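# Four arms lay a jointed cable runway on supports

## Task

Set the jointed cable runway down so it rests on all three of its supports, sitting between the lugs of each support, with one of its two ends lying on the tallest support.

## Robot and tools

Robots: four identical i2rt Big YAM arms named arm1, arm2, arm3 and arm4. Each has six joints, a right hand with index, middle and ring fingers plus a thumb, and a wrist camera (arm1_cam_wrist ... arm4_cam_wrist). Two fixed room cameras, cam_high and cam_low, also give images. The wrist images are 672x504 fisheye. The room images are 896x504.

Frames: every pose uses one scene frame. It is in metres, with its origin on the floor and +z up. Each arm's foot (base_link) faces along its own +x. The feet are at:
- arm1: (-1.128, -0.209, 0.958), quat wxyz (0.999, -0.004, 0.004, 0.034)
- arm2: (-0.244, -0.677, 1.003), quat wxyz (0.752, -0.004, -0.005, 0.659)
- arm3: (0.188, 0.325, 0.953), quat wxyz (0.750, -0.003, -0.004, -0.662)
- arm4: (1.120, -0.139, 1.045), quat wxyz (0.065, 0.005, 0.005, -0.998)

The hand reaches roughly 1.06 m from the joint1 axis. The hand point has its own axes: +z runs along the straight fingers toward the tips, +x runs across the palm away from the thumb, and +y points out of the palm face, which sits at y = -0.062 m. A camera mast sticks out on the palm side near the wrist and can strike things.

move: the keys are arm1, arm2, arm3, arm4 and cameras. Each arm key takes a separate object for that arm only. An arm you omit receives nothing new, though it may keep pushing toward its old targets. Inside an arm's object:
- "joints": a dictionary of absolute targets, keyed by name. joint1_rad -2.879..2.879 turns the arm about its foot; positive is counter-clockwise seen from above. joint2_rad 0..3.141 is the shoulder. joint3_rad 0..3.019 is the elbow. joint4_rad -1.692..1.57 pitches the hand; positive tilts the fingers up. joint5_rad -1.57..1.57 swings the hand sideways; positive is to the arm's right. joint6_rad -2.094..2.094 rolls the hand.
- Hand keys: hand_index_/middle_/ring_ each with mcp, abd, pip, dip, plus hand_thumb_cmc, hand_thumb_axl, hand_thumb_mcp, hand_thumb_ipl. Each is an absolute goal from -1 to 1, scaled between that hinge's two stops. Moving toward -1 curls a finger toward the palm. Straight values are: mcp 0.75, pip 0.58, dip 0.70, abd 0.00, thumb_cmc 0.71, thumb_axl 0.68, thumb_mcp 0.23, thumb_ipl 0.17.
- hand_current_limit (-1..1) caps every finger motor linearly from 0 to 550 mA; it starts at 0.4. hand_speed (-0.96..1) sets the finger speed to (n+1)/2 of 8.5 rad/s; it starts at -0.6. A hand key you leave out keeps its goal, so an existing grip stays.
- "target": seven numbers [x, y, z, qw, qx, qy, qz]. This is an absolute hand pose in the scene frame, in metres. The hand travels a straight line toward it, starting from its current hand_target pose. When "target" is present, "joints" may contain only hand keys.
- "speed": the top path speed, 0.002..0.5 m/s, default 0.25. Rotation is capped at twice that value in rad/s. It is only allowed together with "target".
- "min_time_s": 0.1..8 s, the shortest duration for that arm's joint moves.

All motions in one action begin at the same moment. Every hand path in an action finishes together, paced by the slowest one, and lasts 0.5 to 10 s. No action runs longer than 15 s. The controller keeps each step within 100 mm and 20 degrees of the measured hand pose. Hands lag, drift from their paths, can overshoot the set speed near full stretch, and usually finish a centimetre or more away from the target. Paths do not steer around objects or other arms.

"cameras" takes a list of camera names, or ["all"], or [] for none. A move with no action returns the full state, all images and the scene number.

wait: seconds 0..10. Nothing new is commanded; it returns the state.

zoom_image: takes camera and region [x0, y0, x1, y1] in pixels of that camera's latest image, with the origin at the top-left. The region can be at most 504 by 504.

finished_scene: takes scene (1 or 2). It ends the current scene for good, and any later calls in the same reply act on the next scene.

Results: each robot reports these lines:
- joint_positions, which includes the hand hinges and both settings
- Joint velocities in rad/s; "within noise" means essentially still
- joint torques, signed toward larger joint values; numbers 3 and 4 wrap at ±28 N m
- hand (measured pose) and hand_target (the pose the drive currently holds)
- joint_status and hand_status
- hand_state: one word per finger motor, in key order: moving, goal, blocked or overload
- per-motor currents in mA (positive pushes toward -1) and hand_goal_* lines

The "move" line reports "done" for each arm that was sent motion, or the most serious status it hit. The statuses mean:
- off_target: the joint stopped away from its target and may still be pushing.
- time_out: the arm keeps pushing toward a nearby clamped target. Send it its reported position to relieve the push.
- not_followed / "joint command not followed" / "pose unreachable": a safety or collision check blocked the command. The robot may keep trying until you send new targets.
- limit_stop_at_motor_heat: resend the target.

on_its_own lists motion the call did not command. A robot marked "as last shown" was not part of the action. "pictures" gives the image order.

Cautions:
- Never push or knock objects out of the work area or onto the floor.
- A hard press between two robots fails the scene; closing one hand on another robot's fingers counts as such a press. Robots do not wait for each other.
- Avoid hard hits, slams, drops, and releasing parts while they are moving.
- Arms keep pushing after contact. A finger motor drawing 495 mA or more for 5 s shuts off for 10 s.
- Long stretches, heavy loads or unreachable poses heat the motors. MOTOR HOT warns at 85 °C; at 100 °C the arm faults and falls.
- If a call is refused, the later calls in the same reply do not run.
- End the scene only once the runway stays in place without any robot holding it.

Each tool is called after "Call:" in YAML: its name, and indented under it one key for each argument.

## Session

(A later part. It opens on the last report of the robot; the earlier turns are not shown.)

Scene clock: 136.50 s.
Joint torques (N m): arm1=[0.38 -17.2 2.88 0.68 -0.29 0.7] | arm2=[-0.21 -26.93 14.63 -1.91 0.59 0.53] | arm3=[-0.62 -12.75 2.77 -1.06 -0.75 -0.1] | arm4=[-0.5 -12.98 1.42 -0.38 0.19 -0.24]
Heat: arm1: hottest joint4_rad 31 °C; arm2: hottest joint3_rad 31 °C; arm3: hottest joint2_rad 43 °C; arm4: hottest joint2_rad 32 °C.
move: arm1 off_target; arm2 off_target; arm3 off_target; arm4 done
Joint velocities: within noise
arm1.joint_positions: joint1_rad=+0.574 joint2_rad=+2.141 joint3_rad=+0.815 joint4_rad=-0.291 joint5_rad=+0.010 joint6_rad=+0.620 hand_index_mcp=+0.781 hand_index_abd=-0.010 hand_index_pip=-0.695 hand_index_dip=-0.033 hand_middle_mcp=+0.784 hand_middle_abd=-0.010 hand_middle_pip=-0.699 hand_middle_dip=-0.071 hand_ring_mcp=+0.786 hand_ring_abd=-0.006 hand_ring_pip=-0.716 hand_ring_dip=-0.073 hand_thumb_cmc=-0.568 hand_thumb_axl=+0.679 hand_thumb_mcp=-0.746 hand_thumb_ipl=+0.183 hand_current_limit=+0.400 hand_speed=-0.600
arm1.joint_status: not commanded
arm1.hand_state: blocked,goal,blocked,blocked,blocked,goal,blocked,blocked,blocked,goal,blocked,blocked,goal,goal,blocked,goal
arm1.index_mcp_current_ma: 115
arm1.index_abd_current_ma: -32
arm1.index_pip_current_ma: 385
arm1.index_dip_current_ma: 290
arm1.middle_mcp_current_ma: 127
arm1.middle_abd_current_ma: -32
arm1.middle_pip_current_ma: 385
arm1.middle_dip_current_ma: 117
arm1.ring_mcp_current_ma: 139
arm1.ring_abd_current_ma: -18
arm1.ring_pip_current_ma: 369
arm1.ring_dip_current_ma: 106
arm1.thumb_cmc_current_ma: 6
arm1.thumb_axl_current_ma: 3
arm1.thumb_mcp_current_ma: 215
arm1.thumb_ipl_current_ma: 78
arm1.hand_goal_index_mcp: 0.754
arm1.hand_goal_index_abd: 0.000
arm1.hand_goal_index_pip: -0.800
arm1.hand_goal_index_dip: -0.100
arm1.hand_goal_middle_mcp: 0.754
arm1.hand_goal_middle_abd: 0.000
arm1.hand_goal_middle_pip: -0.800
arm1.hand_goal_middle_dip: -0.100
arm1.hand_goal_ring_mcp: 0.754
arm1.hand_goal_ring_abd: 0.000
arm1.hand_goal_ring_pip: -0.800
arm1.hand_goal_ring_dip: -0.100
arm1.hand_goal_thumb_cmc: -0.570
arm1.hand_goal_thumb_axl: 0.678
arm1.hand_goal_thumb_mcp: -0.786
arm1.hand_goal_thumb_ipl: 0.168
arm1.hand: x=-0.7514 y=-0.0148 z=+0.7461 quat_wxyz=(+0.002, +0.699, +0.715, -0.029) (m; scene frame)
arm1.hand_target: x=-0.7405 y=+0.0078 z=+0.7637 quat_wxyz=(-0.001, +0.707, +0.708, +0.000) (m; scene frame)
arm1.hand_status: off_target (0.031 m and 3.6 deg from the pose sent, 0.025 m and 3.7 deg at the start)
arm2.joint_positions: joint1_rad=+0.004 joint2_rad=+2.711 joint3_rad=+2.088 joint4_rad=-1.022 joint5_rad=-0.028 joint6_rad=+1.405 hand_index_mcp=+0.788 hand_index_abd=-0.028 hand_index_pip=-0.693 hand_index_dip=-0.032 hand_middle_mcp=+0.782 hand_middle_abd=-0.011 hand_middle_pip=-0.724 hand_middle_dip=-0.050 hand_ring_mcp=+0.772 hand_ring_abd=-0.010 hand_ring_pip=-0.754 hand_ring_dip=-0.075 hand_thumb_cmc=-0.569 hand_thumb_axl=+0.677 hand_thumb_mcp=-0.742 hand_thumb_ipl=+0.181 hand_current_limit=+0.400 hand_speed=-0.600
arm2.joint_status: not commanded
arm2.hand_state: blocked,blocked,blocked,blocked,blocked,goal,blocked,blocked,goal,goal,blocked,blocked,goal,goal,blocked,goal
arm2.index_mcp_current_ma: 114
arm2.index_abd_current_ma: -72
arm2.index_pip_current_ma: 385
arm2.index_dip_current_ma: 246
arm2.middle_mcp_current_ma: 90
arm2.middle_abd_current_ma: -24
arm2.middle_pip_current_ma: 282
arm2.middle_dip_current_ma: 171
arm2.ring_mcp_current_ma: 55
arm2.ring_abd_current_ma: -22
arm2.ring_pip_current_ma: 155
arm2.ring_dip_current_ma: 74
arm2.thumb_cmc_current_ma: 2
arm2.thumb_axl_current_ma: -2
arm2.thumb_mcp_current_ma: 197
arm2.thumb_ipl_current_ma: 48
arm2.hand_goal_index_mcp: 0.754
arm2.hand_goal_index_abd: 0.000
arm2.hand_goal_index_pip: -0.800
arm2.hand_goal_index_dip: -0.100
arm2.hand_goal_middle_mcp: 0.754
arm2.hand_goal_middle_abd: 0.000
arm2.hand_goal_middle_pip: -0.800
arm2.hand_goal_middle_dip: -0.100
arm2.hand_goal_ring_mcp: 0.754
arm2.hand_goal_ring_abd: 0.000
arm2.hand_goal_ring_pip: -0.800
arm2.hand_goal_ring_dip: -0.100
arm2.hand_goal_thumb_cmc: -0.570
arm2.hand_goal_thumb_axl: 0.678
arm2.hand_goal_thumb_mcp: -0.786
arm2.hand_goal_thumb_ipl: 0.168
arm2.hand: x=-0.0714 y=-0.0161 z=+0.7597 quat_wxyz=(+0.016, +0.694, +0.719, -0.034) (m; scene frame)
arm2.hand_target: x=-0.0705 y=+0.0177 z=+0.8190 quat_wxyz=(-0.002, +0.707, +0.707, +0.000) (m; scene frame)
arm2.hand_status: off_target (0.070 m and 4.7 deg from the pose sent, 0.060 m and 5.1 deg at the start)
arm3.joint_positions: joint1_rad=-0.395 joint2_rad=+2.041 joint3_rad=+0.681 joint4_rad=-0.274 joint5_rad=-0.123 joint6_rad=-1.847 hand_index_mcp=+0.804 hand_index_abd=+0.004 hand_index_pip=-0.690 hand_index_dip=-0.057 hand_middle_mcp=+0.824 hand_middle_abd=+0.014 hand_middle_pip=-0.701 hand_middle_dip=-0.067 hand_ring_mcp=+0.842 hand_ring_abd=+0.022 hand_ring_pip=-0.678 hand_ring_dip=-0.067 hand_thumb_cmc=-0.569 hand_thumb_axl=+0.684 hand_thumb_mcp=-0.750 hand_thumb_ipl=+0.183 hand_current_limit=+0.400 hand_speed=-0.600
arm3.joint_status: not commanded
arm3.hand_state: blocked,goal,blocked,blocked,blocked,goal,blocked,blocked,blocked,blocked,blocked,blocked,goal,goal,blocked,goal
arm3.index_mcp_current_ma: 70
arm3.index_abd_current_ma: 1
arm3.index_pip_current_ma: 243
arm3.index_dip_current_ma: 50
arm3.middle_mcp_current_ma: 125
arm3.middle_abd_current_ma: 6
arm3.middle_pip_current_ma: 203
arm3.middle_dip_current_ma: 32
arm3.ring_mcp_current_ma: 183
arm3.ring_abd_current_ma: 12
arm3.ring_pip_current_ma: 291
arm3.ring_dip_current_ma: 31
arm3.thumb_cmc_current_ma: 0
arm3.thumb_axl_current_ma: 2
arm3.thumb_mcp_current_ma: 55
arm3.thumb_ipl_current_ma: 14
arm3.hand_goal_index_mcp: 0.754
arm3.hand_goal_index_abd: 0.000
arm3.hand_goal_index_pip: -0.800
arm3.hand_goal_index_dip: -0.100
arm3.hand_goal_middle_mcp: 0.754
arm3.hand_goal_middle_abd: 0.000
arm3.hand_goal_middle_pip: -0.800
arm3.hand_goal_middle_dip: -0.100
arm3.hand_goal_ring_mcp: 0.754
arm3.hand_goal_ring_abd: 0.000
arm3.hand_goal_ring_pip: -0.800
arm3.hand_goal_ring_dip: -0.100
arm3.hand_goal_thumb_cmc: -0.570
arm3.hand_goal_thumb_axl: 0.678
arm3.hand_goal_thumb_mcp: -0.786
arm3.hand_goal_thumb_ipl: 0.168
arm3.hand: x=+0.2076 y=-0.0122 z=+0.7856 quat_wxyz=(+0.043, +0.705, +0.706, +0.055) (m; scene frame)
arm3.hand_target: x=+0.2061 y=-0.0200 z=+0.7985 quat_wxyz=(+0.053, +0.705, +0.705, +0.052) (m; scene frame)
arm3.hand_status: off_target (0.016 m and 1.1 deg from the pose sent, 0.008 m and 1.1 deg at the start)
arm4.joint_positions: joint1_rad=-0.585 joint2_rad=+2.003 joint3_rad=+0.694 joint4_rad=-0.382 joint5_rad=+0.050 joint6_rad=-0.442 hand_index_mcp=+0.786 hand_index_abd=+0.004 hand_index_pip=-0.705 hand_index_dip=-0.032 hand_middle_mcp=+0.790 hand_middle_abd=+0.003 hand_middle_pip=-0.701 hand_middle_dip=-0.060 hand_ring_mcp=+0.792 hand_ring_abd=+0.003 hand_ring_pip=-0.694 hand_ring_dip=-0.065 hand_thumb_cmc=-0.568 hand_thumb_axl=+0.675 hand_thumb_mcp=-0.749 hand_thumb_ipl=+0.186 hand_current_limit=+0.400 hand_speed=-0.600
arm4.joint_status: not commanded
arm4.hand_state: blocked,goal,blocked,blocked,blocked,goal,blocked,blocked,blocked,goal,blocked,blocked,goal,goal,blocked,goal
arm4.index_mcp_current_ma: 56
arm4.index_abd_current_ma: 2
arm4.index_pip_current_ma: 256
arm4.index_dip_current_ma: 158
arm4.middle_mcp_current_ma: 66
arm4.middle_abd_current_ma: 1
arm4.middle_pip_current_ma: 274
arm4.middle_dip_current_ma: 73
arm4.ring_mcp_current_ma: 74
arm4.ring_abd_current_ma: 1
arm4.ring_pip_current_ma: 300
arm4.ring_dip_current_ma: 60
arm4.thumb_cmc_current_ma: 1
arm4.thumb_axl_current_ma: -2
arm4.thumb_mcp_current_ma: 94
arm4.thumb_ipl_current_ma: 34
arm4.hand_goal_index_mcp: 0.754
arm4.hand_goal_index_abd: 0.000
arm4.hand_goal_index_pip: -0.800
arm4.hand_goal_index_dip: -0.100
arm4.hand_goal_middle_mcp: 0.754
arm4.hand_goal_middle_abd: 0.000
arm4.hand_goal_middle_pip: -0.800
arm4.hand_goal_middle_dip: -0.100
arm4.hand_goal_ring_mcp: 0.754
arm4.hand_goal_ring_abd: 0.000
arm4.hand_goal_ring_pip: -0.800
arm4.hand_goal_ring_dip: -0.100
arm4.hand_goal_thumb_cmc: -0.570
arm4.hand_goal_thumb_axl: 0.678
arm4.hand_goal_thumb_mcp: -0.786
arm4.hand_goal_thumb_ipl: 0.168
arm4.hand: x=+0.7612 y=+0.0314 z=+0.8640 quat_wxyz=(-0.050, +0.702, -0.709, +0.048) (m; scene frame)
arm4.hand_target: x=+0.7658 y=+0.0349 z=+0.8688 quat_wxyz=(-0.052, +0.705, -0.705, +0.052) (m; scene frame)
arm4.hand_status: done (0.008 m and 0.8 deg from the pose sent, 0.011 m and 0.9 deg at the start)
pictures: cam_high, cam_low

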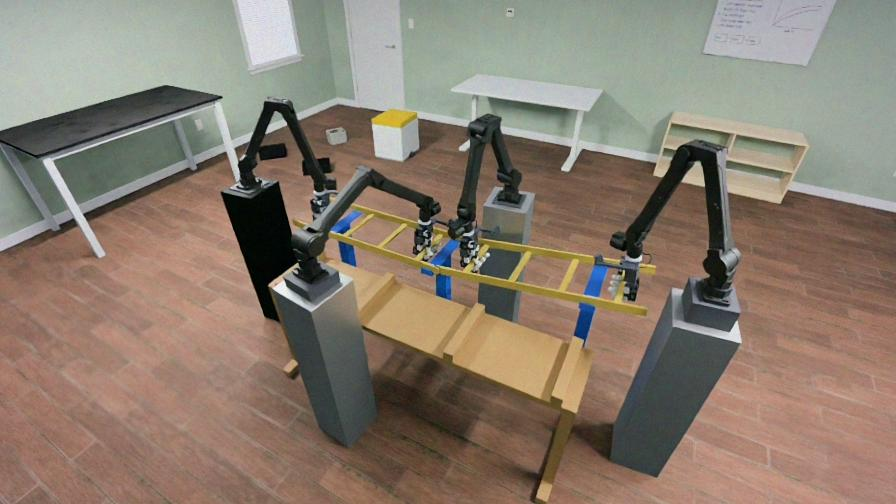

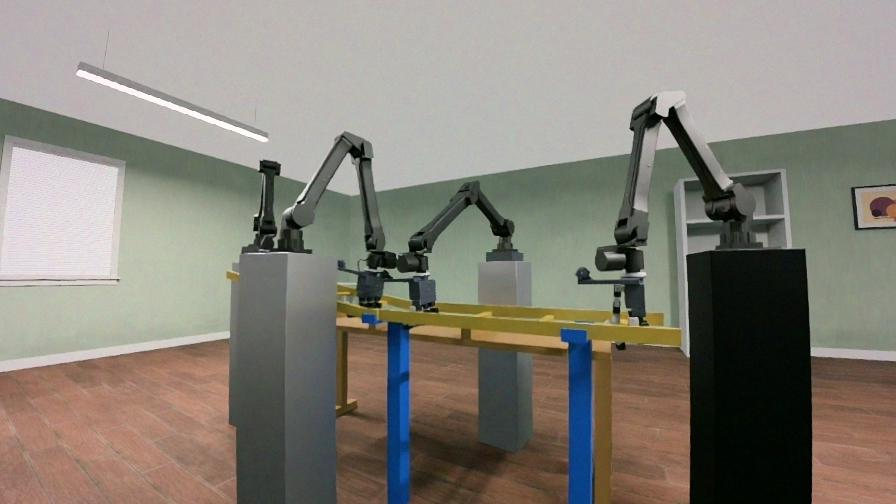

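Call:
move:
  arm1: {"target": [-0.742, 0.004, 0.748, 0, 0.7071, 0.7071, 0], "speed": 0.03}
  arm2: {"target": [-0.070, 0.014, 0.800, 0, 0.7071, 0.7071, 0], "speed": 0.03}
  arm3: {"target": [0.206, -0.018, 0.783, 0.0524, 0.7052, 0.7052, 0.0524], "speed": 0.03}
  arm4: {"target": [0.764, 0.034, 0.853, -0.0524, 0.7052, -0.7052, 0.0524], "speed": 0.03}
  cameras: ["cam_low", "cam_high"]

Call:
zoom_image:
  camera: "cam_low"
  region: [550, 290, 610, 350]

Call:
zoom_image:
  camera: "cam_low"
  region: [350, 290, 440, 350]

Call:
zoom_image:
  camera: "cam_high"
  region: [570, 285, 610, 315]

Scene clock: 138.13 s.
Joint torques (N m): arm1=[0.09 -14.04 2.86 1.94 -0.27 0.66] | arm2=[-0.38 -25.82 13.07 -0.9 0.61 0.52] | arm3=[-0.62 -10.58 2.96 0.08 -0.73 -0.1] | arm4=[-0.21 -11.22 1.72 0.35 0.02 -0.19]
Heat: arm1: hottest joint4_rad 31 °C; arm2: hottest joint3_rad 31 °C; arm3: hottest joint2_rad 43 °C; arm4: hottest joint2_rad 32 °C.
move: arm1 off_target; arm2 off_target; arm3 done; arm4 done
Joint velocities: within noise
arm1.joint_positions: joint1_rad=+0.574 joint2_rad=+2.147 joint3_rad=+0.815 joint4_rad=-0.276 joint5_rad=+0.010 joint6_rad=+0.619 hand_index_mcp=+0.781 hand_index_abd=-0.014 hand_index_pip=-0.693 hand_index_dip=-0.035 hand_middle_mcp=+0.784 hand_middle_abd=-0.010 hand_middle_pip=-0.703 hand_middle_dip=-0.071 hand_ring_mcp=+0.786 hand_ring_abd=-0.006 hand_ring_pip=-0.727 hand_ring_dip=-0.073 hand_thumb_cmc=-0.568 hand_thumb_axl=+0.679 hand_thumb_mcp=-0.746 hand_thumb_ipl=+0.183 hand_current_limit=+0.400 hand_speed=-0.600
arm1.joint_status: not commanded
arm1.hand_state: blocked,goal,blocked,blocked,blocked,goal,blocked,blocked,blocked,goal,blocked,blocked,goal,goal,blocked,goal
arm1.index_mcp_current_ma: 115
arm1.index_abd_current_ma: -44
arm1.index_pip_current_ma: 385
arm1.index_dip_current_ma: 282
arm1.middle_mcp_current_ma: 127
arm1.middle_abd_current_ma: -32
arm1.middle_pip_current_ma: 385
arm1.middle_dip_current_ma: 117
arm1.ring_mcp_current_ma: 139
arm1.ring_abd_current_ma: -18
arm1.ring_pip_current_ma: 318
arm1.ring_dip_current_ma: 106
arm1.thumb_cmc_current_ma: 6
arm1.thumb_axl_current_ma: 4
arm1.thumb_mcp_current_ma: 215
arm1.thumb_ipl_current_ma: 79
arm1.hand_goal_index_mcp: 0.754
arm1.hand_goal_index_abd: 0.000
arm1.hand_goal_index_pip: -0.800
arm1.hand_goal_index_dip: -0.100
arm1.hand_goal_middle_mcp: 0.754
arm1.hand_goal_middle_abd: 0.000
arm1.hand_goal_middle_pip: -0.800
arm1.hand_goal_middle_dip: -0.100
arm1.hand_goal_ring_mcp: 0.754
arm1.hand_goal_ring_abd: 0.000
arm1.hand_goal_ring_pip: -0.800
arm1.hand_goal_ring_dip: -0.100
arm1.hand_goal_thumb_cmc: -0.570
arm1.hand_goal_thumb_axl: 0.678
arm1.hand_goal_thumb_mcp: -0.786
arm1.hand_goal_thumb_ipl: 0.168
arm1.hand: x=-0.7500 y=-0.0136 z=+0.7446 quat_wxyz=(+0.003, +0.698, +0.715, -0.025) (m; scene frame)
arm1.hand_target: x=-0.7424 y=+0.0039 z=+0.7484 quat_wxyz=(-0.001, +0.707, +0.708, +0.000) (m; scene frame)
arm1.hand_status: off_target (0.020 m and 3.2 deg from the pose sent, 0.021 m and 3.6 deg at the start)
arm2.joint_positions: joint1_rad=+0.004 joint2_rad=+2.717 joint3_rad=+2.088 joint4_rad=-1.008 joint5_rad=-0.028 joint6_rad=+1.405 hand_index_mcp=+0.788 hand_index_abd=-0.028 hand_index_pip=-0.693 hand_index_dip=-0.034 hand_middle_mcp=+0.783 hand_middle_abd=-0.011 hand_middle_pip=-0.724 hand_middle_dip=-0.051 hand_ring_mcp=+0.774 hand_ring_abd=-0.011 hand_ring_pip=-0.754 hand_ring_dip=-0.075 hand_thumb_cmc=-0.569 hand_thumb_axl=+0.677 hand_thumb_mcp=-0.742 hand_thumb_ipl=+0.181 hand_current_limit=+0.400 hand_speed=-0.600
arm2.joint_status: not commanded
arm2.hand_state: blocked,blocked,blocked,blocked,blocked,goal,blocked,blocked,blocked,goal,blocked,blocked,goal,goal,blocked,goal
arm2.index_mcp_current_ma: 114
arm2.index_abd_current_ma: -72
arm2.index_pip_current_ma: 385
arm2.index_dip_current_ma: 240
arm2.middle_mcp_current_ma: 95
arm2.middle_abd_current_ma: -24
arm2.middle_pip_current_ma: 282
arm2.middle_dip_current_ma: 168
arm2.ring_mcp_current_ma: 62
arm2.ring_abd_current_ma: -22
arm2.ring_pip_current_ma: 155
arm2.ring_dip_current_ma: 74
arm2.thumb_cmc_current_ma: 2
arm2.thumb_axl_current_ma: -2
arm2.thumb_mcp_current_ma: 197
arm2.thumb_ipl_current_ma: 48
arm2.hand_goal_index_mcp: 0.754
arm2.hand_goal_index_abd: 0.000
arm2.hand_goal_index_pip: -0.800
arm2.hand_goal_index_dip: -0.100
arm2.hand_goal_middle_mcp: 0.754
arm2.hand_goal_middle_abd: 0.000
arm2.hand_goal_middle_pip: -0.800
arm2.hand_goal_middle_dip: -0.100
arm2.hand_goal_ring_mcp: 0.754
arm2.hand_goal_ring_abd: 0.000
arm2.hand_goal_ring_pip: -0.800
arm2.hand_goal_ring_dip: -0.100
arm2.hand_goal_thumb_cmc: -0.570
arm2.hand_goal_thumb_axl: 0.678
arm2.hand_goal_thumb_mcp: -0.786
arm2.hand_goal_thumb_ipl: 0.168
arm2.hand: x=-0.0711 y=-0.0148 z=+0.7557 quat_wxyz=(+0.013, +0.694, +0.719, -0.030) (m; scene frame)
arm2.hand_target: x=-0.0704 y=+0.0127 z=+0.7997 quat_wxyz=(-0.001, +0.707, +0.707, +0.000) (m; scene frame)
arm2.hand_status: off_target (0.053 m and 4.3 deg from the pose sent, 0.050 m and 4.7 deg at the start)
arm3.joint_positions: joint1_rad=-0.396 joint2_rad=+2.058 joint3_rad=+0.681 joint4_rad=-0.257 joint5_rad=-0.123 joint6_rad=-1.850 hand_index_mcp=+0.804 hand_index_abd=+0.003 hand_index_pip=-0.690 hand_index_dip=-0.057 hand_middle_mcp=+0.824 hand_middle_abd=+0.006 hand_middle_pip=-0.698 hand_middle_dip=-0.067 hand_ring_mcp=+0.838 hand_ring_abd=+0.008 hand_ring_pip=-0.678 hand_ring_dip=-0.067 hand_thumb_cmc=-0.569 hand_thumb_axl=+0.684 hand_thumb_mcp=-0.750 hand_thumb_ipl=+0.183 hand_current_limit=+0.400 hand_speed=-0.600
arm3.joint_status: not commanded
arm3.hand_state: blocked,goal,blocked,blocked,blocked,goal,blocked,blocked,blocked,goal,blocked,blocked,goal,goal,blocked,goal
arm3.index_mcp_current_ma: 70
arm3.index_abd_current_ma: 1
arm3.index_pip_current_ma: 243
arm3.index_dip_current_ma: 50
arm3.middle_mcp_current_ma: 125
arm3.middle_abd_current_ma: 1
arm3.middle_pip_current_ma: 215
arm3.middle_dip_current_ma: 32
arm3.ring_mcp_current_ma: 172
arm3.ring_abd_current_ma: 2
arm3.ring_pip_current_ma: 291
arm3.ring_dip_current_ma: 31
arm3.thumb_cmc_current_ma: 0
arm3.thumb_axl_current_ma: 2
arm3.thumb_mcp_current_ma: 55
arm3.thumb_ipl_current_ma: 14
arm3.hand_goal_index_mcp: 0.754
arm3.hand_goal_index_abd: 0.000
arm3.hand_goal_index_pip: -0.800
arm3.hand_goal_index_dip: -0.100
arm3.hand_goal_middle_mcp: 0.754
arm3.hand_goal_middle_abd: 0.000
arm3.hand_goal_middle_pip: -0.800
arm3.hand_goal_middle_dip: -0.100
arm3.hand_goal_ring_mcp: 0.754
arm3.hand_goal_ring_abd: 0.000
arm3.hand_goal_ring_pip: -0.800
arm3.hand_goal_ring_dip: -0.100
arm3.hand_goal_thumb_cmc: -0.570
arm3.hand_goal_thumb_axl: 0.678
arm3.hand_goal_thumb_mcp: -0.786
arm3.hand_goal_thumb_ipl: 0.168
arm3.hand: x=+0.2077 y=-0.0111 z=+0.7804 quat_wxyz=(+0.043, +0.704, +0.707, +0.054) (m; scene frame)
arm3.hand_target: x=+0.2060 y=-0.0180 z=+0.7830 quat_wxyz=(+0.052, +0.705, +0.705, +0.052) (m; scene frame)
arm3.hand_status: done (0.008 m and 1.1 deg from the pose sent, 0.007 m and 1.1 deg at the start)
arm4.joint_positions: joint1_rad=-0.585 joint2_rad=+2.031 joint3_rad=+0.699 joint4_rad=-0.360 joint5_rad=+0.054 joint6_rad=-0.442 hand_index_mcp=+0.786 hand_index_abd=+0.005 hand_index_pip=-0.705 hand_index_dip=-0.032 hand_middle_mcp=+0.789 hand_middle_abd=+0.004 hand_middle_pip=-0.701 hand_middle_dip=-0.060 hand_ring_mcp=+0.792 hand_ring_abd=+0.004 hand_ring_pip=-0.694 hand_ring_dip=-0.065 hand_thumb_cmc=-0.568 hand_thumb_axl=+0.675 hand_thumb_mcp=-0.749 hand_thumb_ipl=+0.186 hand_current_limit=+0.400 hand_speed=-0.600
arm4.joint_status: not commanded
arm4.hand_state: blocked,goal,blocked,blocked,blocked,goal,blocked,blocked,blocked,goal,blocked,blocked,goal,goal,blocked,goal
arm4.index_mcp_current_ma: 56
arm4.index_abd_current_ma: 3
arm4.index_pip_current_ma: 256
arm4.index_dip_current_ma: 158
arm4.middle_mcp_current_ma: 65
arm4.middle_abd_current_ma: 2
arm4.middle_pip_current_ma: 274
arm4.middle_dip_current_ma: 73
arm4.ring_mcp_current_ma: 74
arm4.ring_abd_current_ma: 2
arm4.ring_pip_current_ma: 300
arm4.ring_dip_current_ma: 60
arm4.thumb_cmc_current_ma: 1
arm4.thumb_axl_current_ma: -2
arm4.thumb_mcp_current_ma: 94
arm4.thumb_ipl_current_ma: 34
arm4.hand_goal_index_mcp: 0.754
arm4.hand_goal_index_abd: 0.000
arm4.hand_goal_index_pip: -0.800
arm4.hand_goal_index_dip: -0.100
arm4.hand_goal_middle_mcp: 0.754
arm4.hand_goal_middle_abd: 0.000
arm4.hand_goal_middle_pip: -0.800
arm4.hand_goal_middle_dip: -0.100
arm4.hand_goal_ring_mcp: 0.754
arm4.hand_goal_ring_abd: 0.000
arm4.hand_goal_ring_pip: -0.800
arm4.hand_goal_ring_dip: -0.100
arm4.hand_goal_thumb_cmc: -0.570
arm4.hand_goal_thumb_axl: 0.678
arm4.hand_goal_thumb_mcp: -0.786
arm4.hand_goal_thumb_ipl: 0.168
arm4.hand: x=+0.7617 y=+0.0319 z=+0.8553 quat_wxyz=(-0.052, +0.702, -0.709, +0.048) (m; scene frame)
arm4.hand_target: x=+0.7641 y=+0.0339 z=+0.8530 quat_wxyz=(-0.052, +0.705, -0.705, +0.052) (m; scene frame)
arm4.hand_status: done (0.004 m and 0.8 deg from the pose sent, 0.012 m and 0.8 deg at the start)
pictures: cam_high, cam_low

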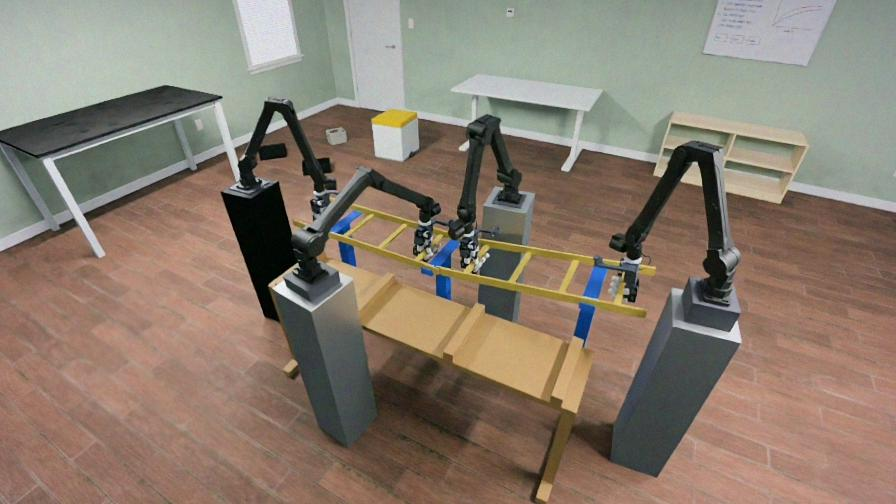

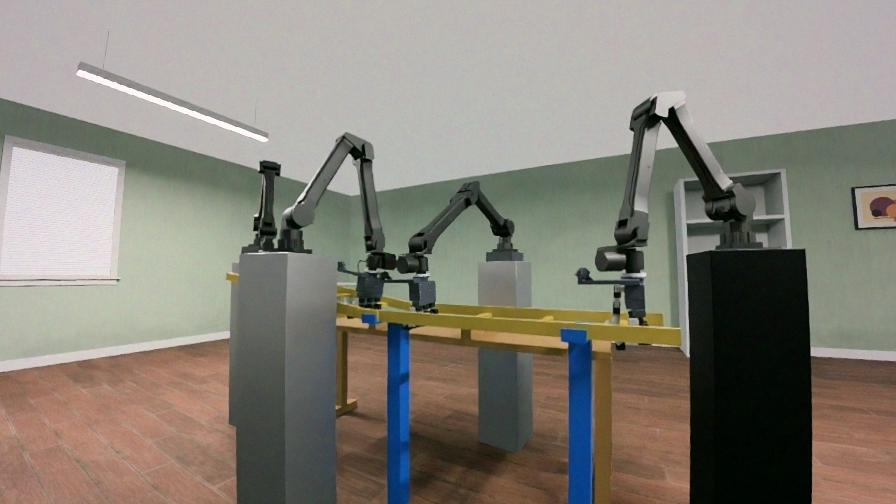

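Scaled by 8.400 from the camera's 896x504 image, which has a finer 1280x720 frame.

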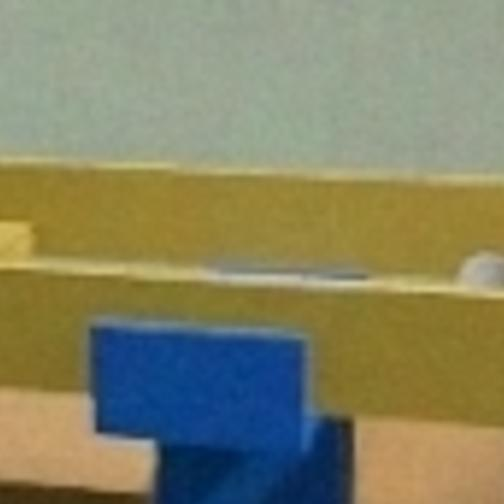

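Scaled by 5.600 from the camera's 896x504 image, which has a finer 1280x720 frame.

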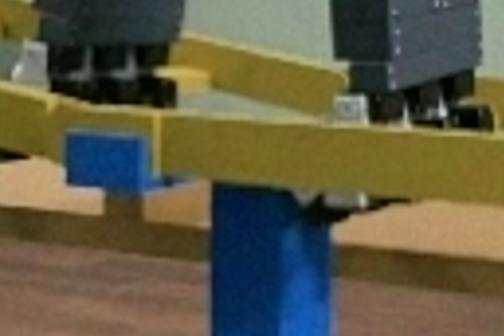

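Scaled by 12.600 from the camera's 896x504 image, which has a finer 1280x720 frame.

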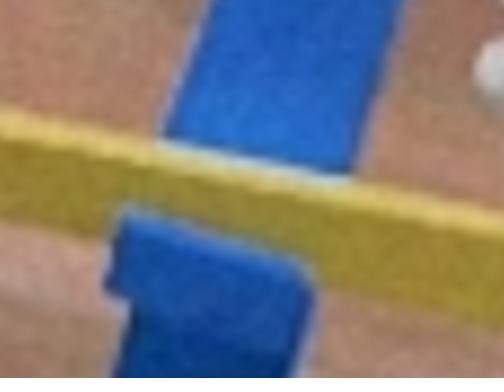

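Call:
move:
  arm1: {"target": [-0.748, -0.012, 0.741, 0, 0.7071, 0.7071, 0], "speed": 0.03}
  arm2: {"target": [-0.071, -0.010, 0.756, 0, 0.7071, 0.7071, 0], "speed": 0.03}
  arm3: {"target": [0.207, -0.013, 0.777, 0.0524, 0.7052, 0.7052, 0.0524], "speed": 0.03}
  arm4: {"target": [0.762, 0.032, 0.849, -0.0524, 0.7052, -0.7052, 0.0524], "speed": 0.03}
  cameras: ["all"]

Call:
zoom_image:
  camera: "cam_high"
  region: [560, 230, 660, 330]

Call:
zoom_image:
  camera: "cam_high"
  region: [400, 220, 500, 300]

Call:
zoom_image:
  camera: "cam_high"
  region: [300, 180, 400, 260]

Scene clock: 140.80 s.
Joint torques (N m): arm1=[-1.55 -12.86 1.58 2.25 -0.3 0.39] | arm2=[-0.56 -22.89 8.34 1.54 0.26 0.38] | arm3=[-0.38 -9.88 2.22 0.55 -0.54 0.01] | arm4=[0.44 -10.23 2.07 0.66 -0.03 -0.11]
Heat: arm1: hottest joint4_rad 31 °C; arm2: hottest joint3_rad 31 °C; arm3: hottest joint2_rad 42 °C; arm4: hottest joint2_rad 32 °C.
move: arm1 off_target; arm2 off_target; arm3 done; arm4 done
Joint velocities: within noise
arm1.joint_positions: joint1_rad=+0.574 joint2_rad=+2.147 joint3_rad=+0.797 joint4_rad=-0.235 joint5_rad=+0.013 joint6_rad=+0.619 hand_index_mcp=+0.781 hand_index_abd=-0.004 hand_index_pip=-0.693 hand_index_dip=-0.035 hand_middle_mcp=+0.784 hand_middle_abd=-0.010 hand_middle_pip=-0.712 hand_middle_dip=-0.073 hand_ring_mcp=+0.786 hand_ring_abd=-0.006 hand_ring_pip=-0.727 hand_ring_dip=-0.078 hand_thumb_cmc=-0.568 hand_thumb_axl=+0.679 hand_thumb_mcp=-0.746 hand_thumb_ipl=+0.183 hand_current_limit=+0.400 hand_speed=-0.600
arm1.joint_status: not commanded
arm1.hand_state: blocked,goal,blocked,blocked,blocked,goal,blocked,blocked,blocked,goal,blocked,blocked,goal,goal,blocked,goal
arm1.index_mcp_current_ma: 114
arm1.index_abd_current_ma: -13
arm1.index_pip_current_ma: 385
arm1.index_dip_current_ma: 282
arm1.middle_mcp_current_ma: 127
arm1.middle_abd_current_ma: -31
arm1.middle_pip_current_ma: 385
arm1.middle_dip_current_ma: 109
arm1.ring_mcp_current_ma: 139
arm1.ring_abd_current_ma: -18
arm1.ring_pip_current_ma: 316
arm1.ring_dip_current_ma: 86
arm1.thumb_cmc_current_ma: 6
arm1.thumb_axl_current_ma: 3
arm1.thumb_mcp_current_ma: 215
arm1.thumb_ipl_current_ma: 79
arm1.hand_goal_index_mcp: 0.754
arm1.hand_goal_index_abd: 0.000
arm1.hand_goal_index_pip: -0.800
arm1.hand_goal_index_dip: -0.100
arm1.hand_goal_middle_mcp: 0.754
arm1.hand_goal_middle_abd: 0.000
arm1.hand_goal_middle_pip: -0.800
arm1.hand_goal_middle_dip: -0.100
arm1.hand_goal_ring_mcp: 0.754
arm1.hand_goal_ring_abd: 0.000
arm1.hand_goal_ring_pip: -0.800
arm1.hand_goal_ring_dip: -0.100
arm1.hand_goal_thumb_cmc: -0.570
arm1.hand_goal_thumb_axl: 0.678
arm1.hand_goal_thumb_mcp: -0.786
arm1.hand_goal_thumb_ipl: 0.168
arm1.hand: x=-0.7506 y=-0.0146 z=+0.7442 quat_wxyz=(+0.005, +0.699, +0.715, -0.014) (m; scene frame)
arm1.hand_target: x=-0.7481 y=-0.0120 z=+0.7411 quat_wxyz=(+0.000, +0.707, +0.707, -0.001) (m; scene frame)
arm1.hand_status: off_target (0.005 m and 2.2 deg from the pose sent, 0.004 m and 3.2 deg at the start)
arm2.joint_positions: joint1_rad=+0.007 joint2_rad=+2.705 joint3_rad=+2.048 joint4_rad=-0.948 joint5_rad=-0.018 joint6_rad=+1.415 hand_index_mcp=+0.787 hand_index_abd=-0.003 hand_index_pip=-0.693 hand_index_dip=-0.039 hand_middle_mcp=+0.783 hand_middle_abd=-0.008 hand_middle_pip=-0.726 hand_middle_dip=-0.056 hand_ring_mcp=+0.783 hand_ring_abd=-0.011 hand_ring_pip=-0.752 hand_ring_dip=-0.075 hand_thumb_cmc=-0.569 hand_thumb_axl=+0.677 hand_thumb_mcp=-0.742 hand_thumb_ipl=+0.181 hand_current_limit=+0.400 hand_speed=-0.600
arm2.joint_status: not commanded
arm2.hand_state: blocked,goal,blocked,blocked,blocked,goal,blocked,blocked,blocked,goal,blocked,blocked,goal,goal,blocked,goal
arm2.index_mcp_current_ma: 111
arm2.index_abd_current_ma: -4
arm2.index_pip_current_ma: 385
arm2.index_dip_current_ma: 216
arm2.middle_mcp_current_ma: 95
arm2.middle_abd_current_ma: -15
arm2.middle_pip_current_ma: 273
arm2.middle_dip_current_ma: 145
arm2.ring_mcp_current_ma: 93
arm2.ring_abd_current_ma: -22
arm2.ring_pip_current_ma: 163
arm2.ring_dip_current_ma: 74
arm2.thumb_cmc_current_ma: 2
arm2.thumb_axl_current_ma: -2
arm2.thumb_mcp_current_ma: 197
arm2.thumb_ipl_current_ma: 48
arm2.hand_goal_index_mcp: 0.754
arm2.hand_goal_index_abd: 0.000
arm2.hand_goal_index_pip: -0.800
arm2.hand_goal_index_dip: -0.100
arm2.hand_goal_middle_mcp: 0.754
arm2.hand_goal_middle_abd: 0.000
arm2.hand_goal_middle_pip: -0.800
arm2.hand_goal_middle_dip: -0.100
arm2.hand_goal_ring_mcp: 0.754
arm2.hand_goal_ring_abd: 0.000
arm2.hand_goal_ring_pip: -0.800
arm2.hand_goal_ring_dip: -0.100
arm2.hand_goal_thumb_cmc: -0.570
arm2.hand_goal_thumb_axl: 0.678
arm2.hand_goal_thumb_mcp: -0.786
arm2.hand_goal_thumb_ipl: 0.168
arm2.hand: x=-0.0710 y=-0.0151 z=+0.7519 quat_wxyz=(+0.008, +0.697, +0.717, -0.015) (m; scene frame)
arm2.hand_target: x=-0.0711 y=-0.0100 z=+0.7560 quat_wxyz=(+0.000, +0.707, +0.707, -0.001) (m; scene frame)
arm2.hand_status: off_target (0.007 m and 2.5 deg from the pose sent, 0.005 m and 4.3 deg at the start)
arm3.joint_positions: joint1_rad=-0.400 joint2_rad=+2.060 joint3_rad=+0.679 joint4_rad=-0.242 joint5_rad=-0.129 joint6_rad=-1.860 hand_index_mcp=+0.804 hand_index_abd=+0.003 hand_index_pip=-0.690 hand_index_dip=-0.057 hand_middle_mcp=+0.816 hand_middle_abd=+0.006 hand_middle_pip=-0.698 hand_middle_dip=-0.067 hand_ring_mcp=+0.825 hand_ring_abd=+0.006 hand_ring_pip=-0.683 hand_ring_dip=-0.067 hand_thumb_cmc=-0.569 hand_thumb_axl=+0.684 hand_thumb_mcp=-0.750 hand_thumb_ipl=+0.183 hand_current_limit=+0.400 hand_speed=-0.600
arm3.joint_status: not commanded
arm3.hand_state: blocked,goal,blocked,blocked,blocked,goal,blocked,blocked,blocked,goal,blocked,blocked,goal,goal,blocked,goal
arm3.index_mcp_current_ma: 70
arm3.index_abd_current_ma: 1
arm3.index_pip_current_ma: 243
arm3.index_dip_current_ma: 50
arm3.middle_mcp_current_ma: 102
arm3.middle_abd_current_ma: 1
arm3.middle_pip_current_ma: 215
arm3.middle_dip_current_ma: 32
arm3.ring_mcp_current_ma: 127
arm3.ring_abd_current_ma: 2
arm3.ring_pip_current_ma: 272
arm3.ring_dip_current_ma: 31
arm3.thumb_cmc_current_ma: 0
arm3.thumb_axl_current_ma: 2
arm3.thumb_mcp_current_ma: 55
arm3.thumb_ipl_current_ma: 14
arm3.hand_goal_index_mcp: 0.754
arm3.hand_goal_index_abd: 0.000
arm3.hand_goal_index_pip: -0.800
arm3.hand_goal_index_dip: -0.100
arm3.hand_goal_middle_mcp: 0.754
arm3.hand_goal_middle_abd: 0.000
arm3.hand_goal_middle_pip: -0.800
arm3.hand_goal_middle_dip: -0.100
arm3.hand_goal_ring_mcp: 0.754
arm3.hand_goal_ring_abd: 0.000
arm3.hand_goal_ring_pip: -0.800
arm3.hand_goal_ring_dip: -0.100
arm3.hand_goal_thumb_cmc: -0.570
arm3.hand_goal_thumb_axl: 0.678
arm3.hand_goal_thumb_mcp: -0.786
arm3.hand_goal_thumb_ipl: 0.168
arm3.hand: x=+0.2073 y=-0.0116 z=+0.7799 quat_wxyz=(+0.048, +0.701, +0.709, +0.051) (m; scene frame)
arm3.hand_target: x=+0.2070 y=-0.0129 z=+0.7770 quat_wxyz=(+0.052, +0.705, +0.705, +0.052) (m; scene frame)
arm3.hand_status: done (0.003 m and 0.8 deg from the pose sent, 0.004 m and 1.1 deg at the start)
arm4.joint_positions: joint1_rad=-0.585 joint2_rad=+2.031 joint3_rad=+0.699 joint4_rad=-0.359 joint5_rad=+0.054 joint6_rad=-0.442 hand_index_mcp=+0.786 hand_index_abd=+0.005 hand_index_pip=-0.705 hand_index_dip=-0.032 hand_middle_mcp=+0.789 hand_middle_abd=+0.004 hand_middle_pip=-0.701 hand_middle_dip=-0.060 hand_ring_mcp=+0.792 hand_ring_abd=+0.004 hand_ring_pip=-0.694 hand_ring_dip=-0.065 hand_thumb_cmc=-0.568 hand_thumb_axl=+0.675 hand_thumb_mcp=-0.749 hand_thumb_ipl=+0.186 hand_current_limit=+0.400 hand_speed=-0.600
arm4.joint_status: not commanded
arm4.hand_state: blocked,goal,blocked,blocked,blocked,goal,blocked,blocked,blocked,goal,blocked,blocked,goal,goal,blocked,goal
arm4.index_mcp_current_ma: 56
arm4.index_abd_current_ma: 3
arm4.index_pip_current_ma: 256
arm4.index_dip_current_ma: 158
arm4.middle_mcp_current_ma: 65
arm4.middle_abd_current_ma: 2
arm4.middle_pip_current_ma: 274
arm4.middle_dip_current_ma: 73
arm4.ring_mcp_current_ma: 74
arm4.ring_abd_current_ma: 2
arm4.ring_pip_current_ma: 300
arm4.ring_dip_current_ma: 60
arm4.thumb_cmc_current_ma: 1
arm4.thumb_axl_current_ma: -2
arm4.thumb_mcp_current_ma: 94
arm4.thumb_ipl_current_ma: 34
arm4.hand_goal_index_mcp: 0.754
arm4.hand_goal_index_abd: 0.000
arm4.hand_goal_index_pip: -0.800
arm4.hand_goal_index_dip: -0.100
arm4.hand_goal_middle_mcp: 0.754
arm4.hand_goal_middle_abd: 0.000
arm4.hand_goal_middle_pip: -0.800
arm4.hand_goal_middle_dip: -0.100
arm4.hand_goal_ring_mcp: 0.754
arm4.hand_goal_ring_abd: 0.000
arm4.hand_goal_ring_pip: -0.800
arm4.hand_goal_ring_dip: -0.100
arm4.hand_goal_thumb_cmc: -0.570
arm4.hand_goal_thumb_axl: 0.678
arm4.hand_goal_thumb_mcp: -0.786
arm4.hand_goal_thumb_ipl: 0.168
arm4.hand: x=+0.7617 y=+0.0320 z=+0.8552 quat_wxyz=(-0.052, +0.702, -0.709, +0.048) (m; scene frame)
arm4.hand_target: x=+0.7622 y=+0.0320 z=+0.8491 quat_wxyz=(-0.052, +0.705, -0.705, +0.052) (m; scene frame)
arm4.hand_status: done (0.006 m and 0.8 deg from the pose sent, 0.006 m and 0.8 deg at the start)
pictures: arm1_cam_wrist, arm2_cam_wrist, arm3_cam_wrist, arm4_cam_wrist, cam_high, cam_low

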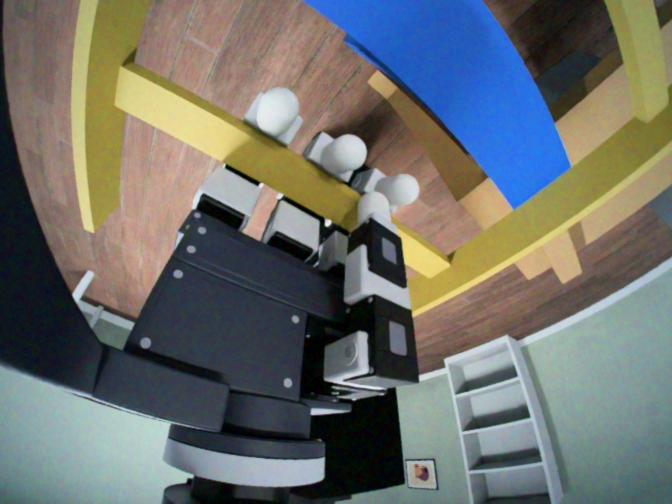

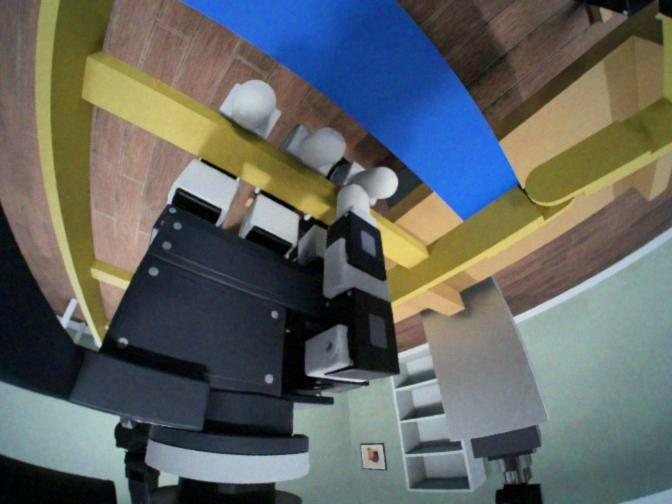

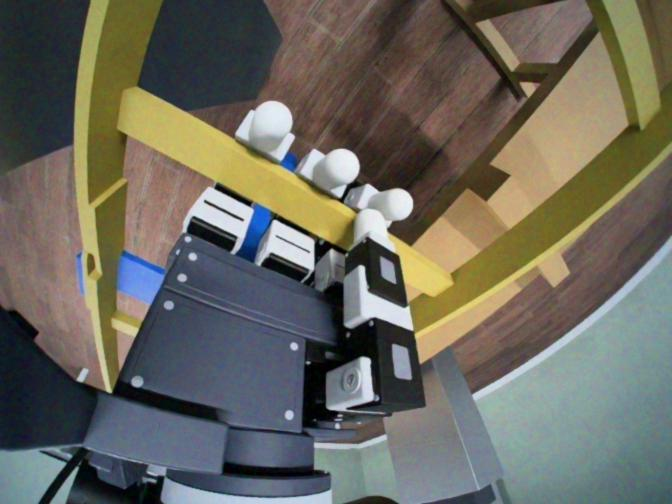

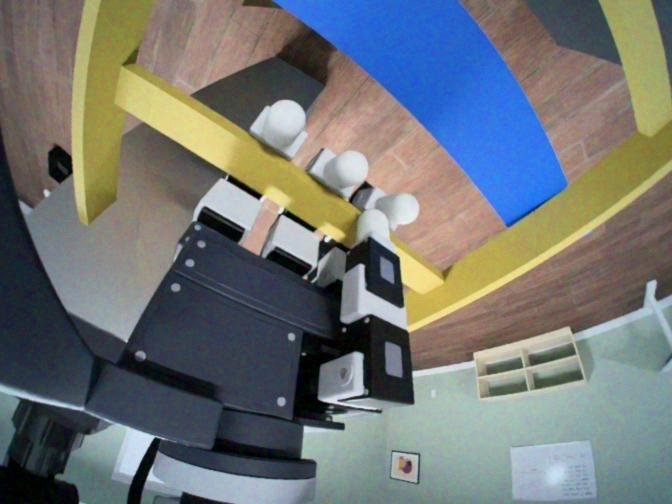

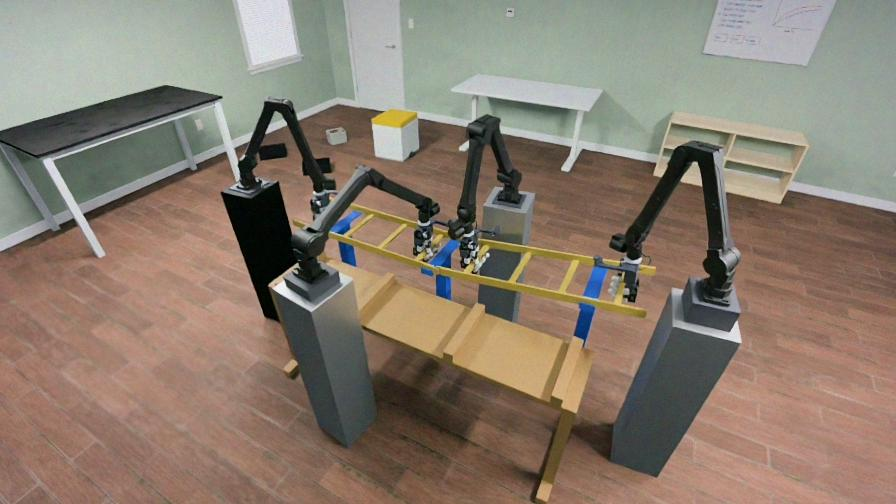

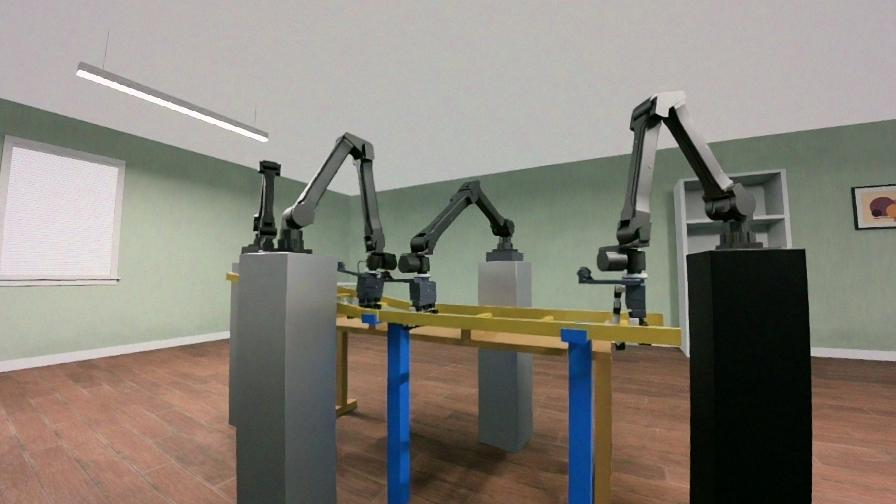

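Scaled by 5.040 from the camera's 896x504 image, which has a finer 1280x720 frame.

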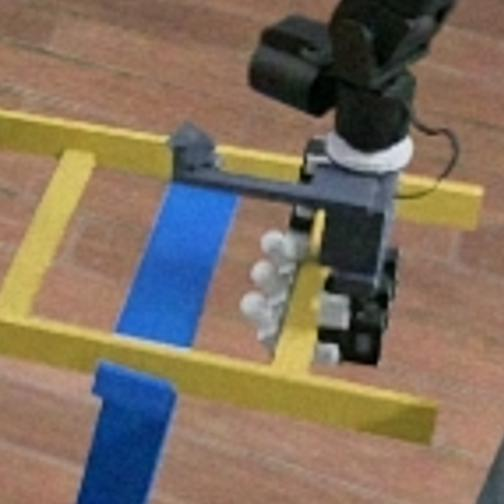

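Scaled by 5.040 from the camera's 896x504 image, which has a finer 1280x720 frame.

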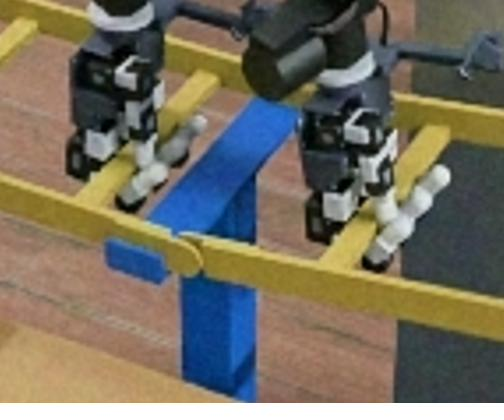

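Scaled by 5.040 from the camera's 896x504 image, which has a finer 1280x720 frame.

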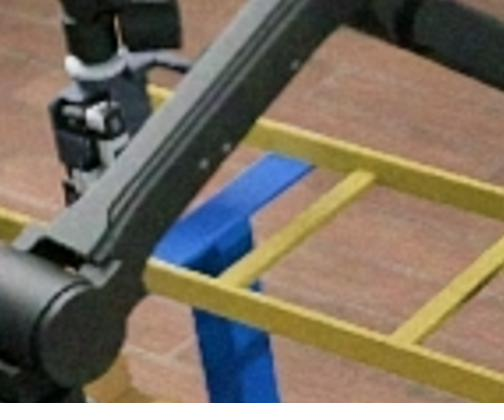

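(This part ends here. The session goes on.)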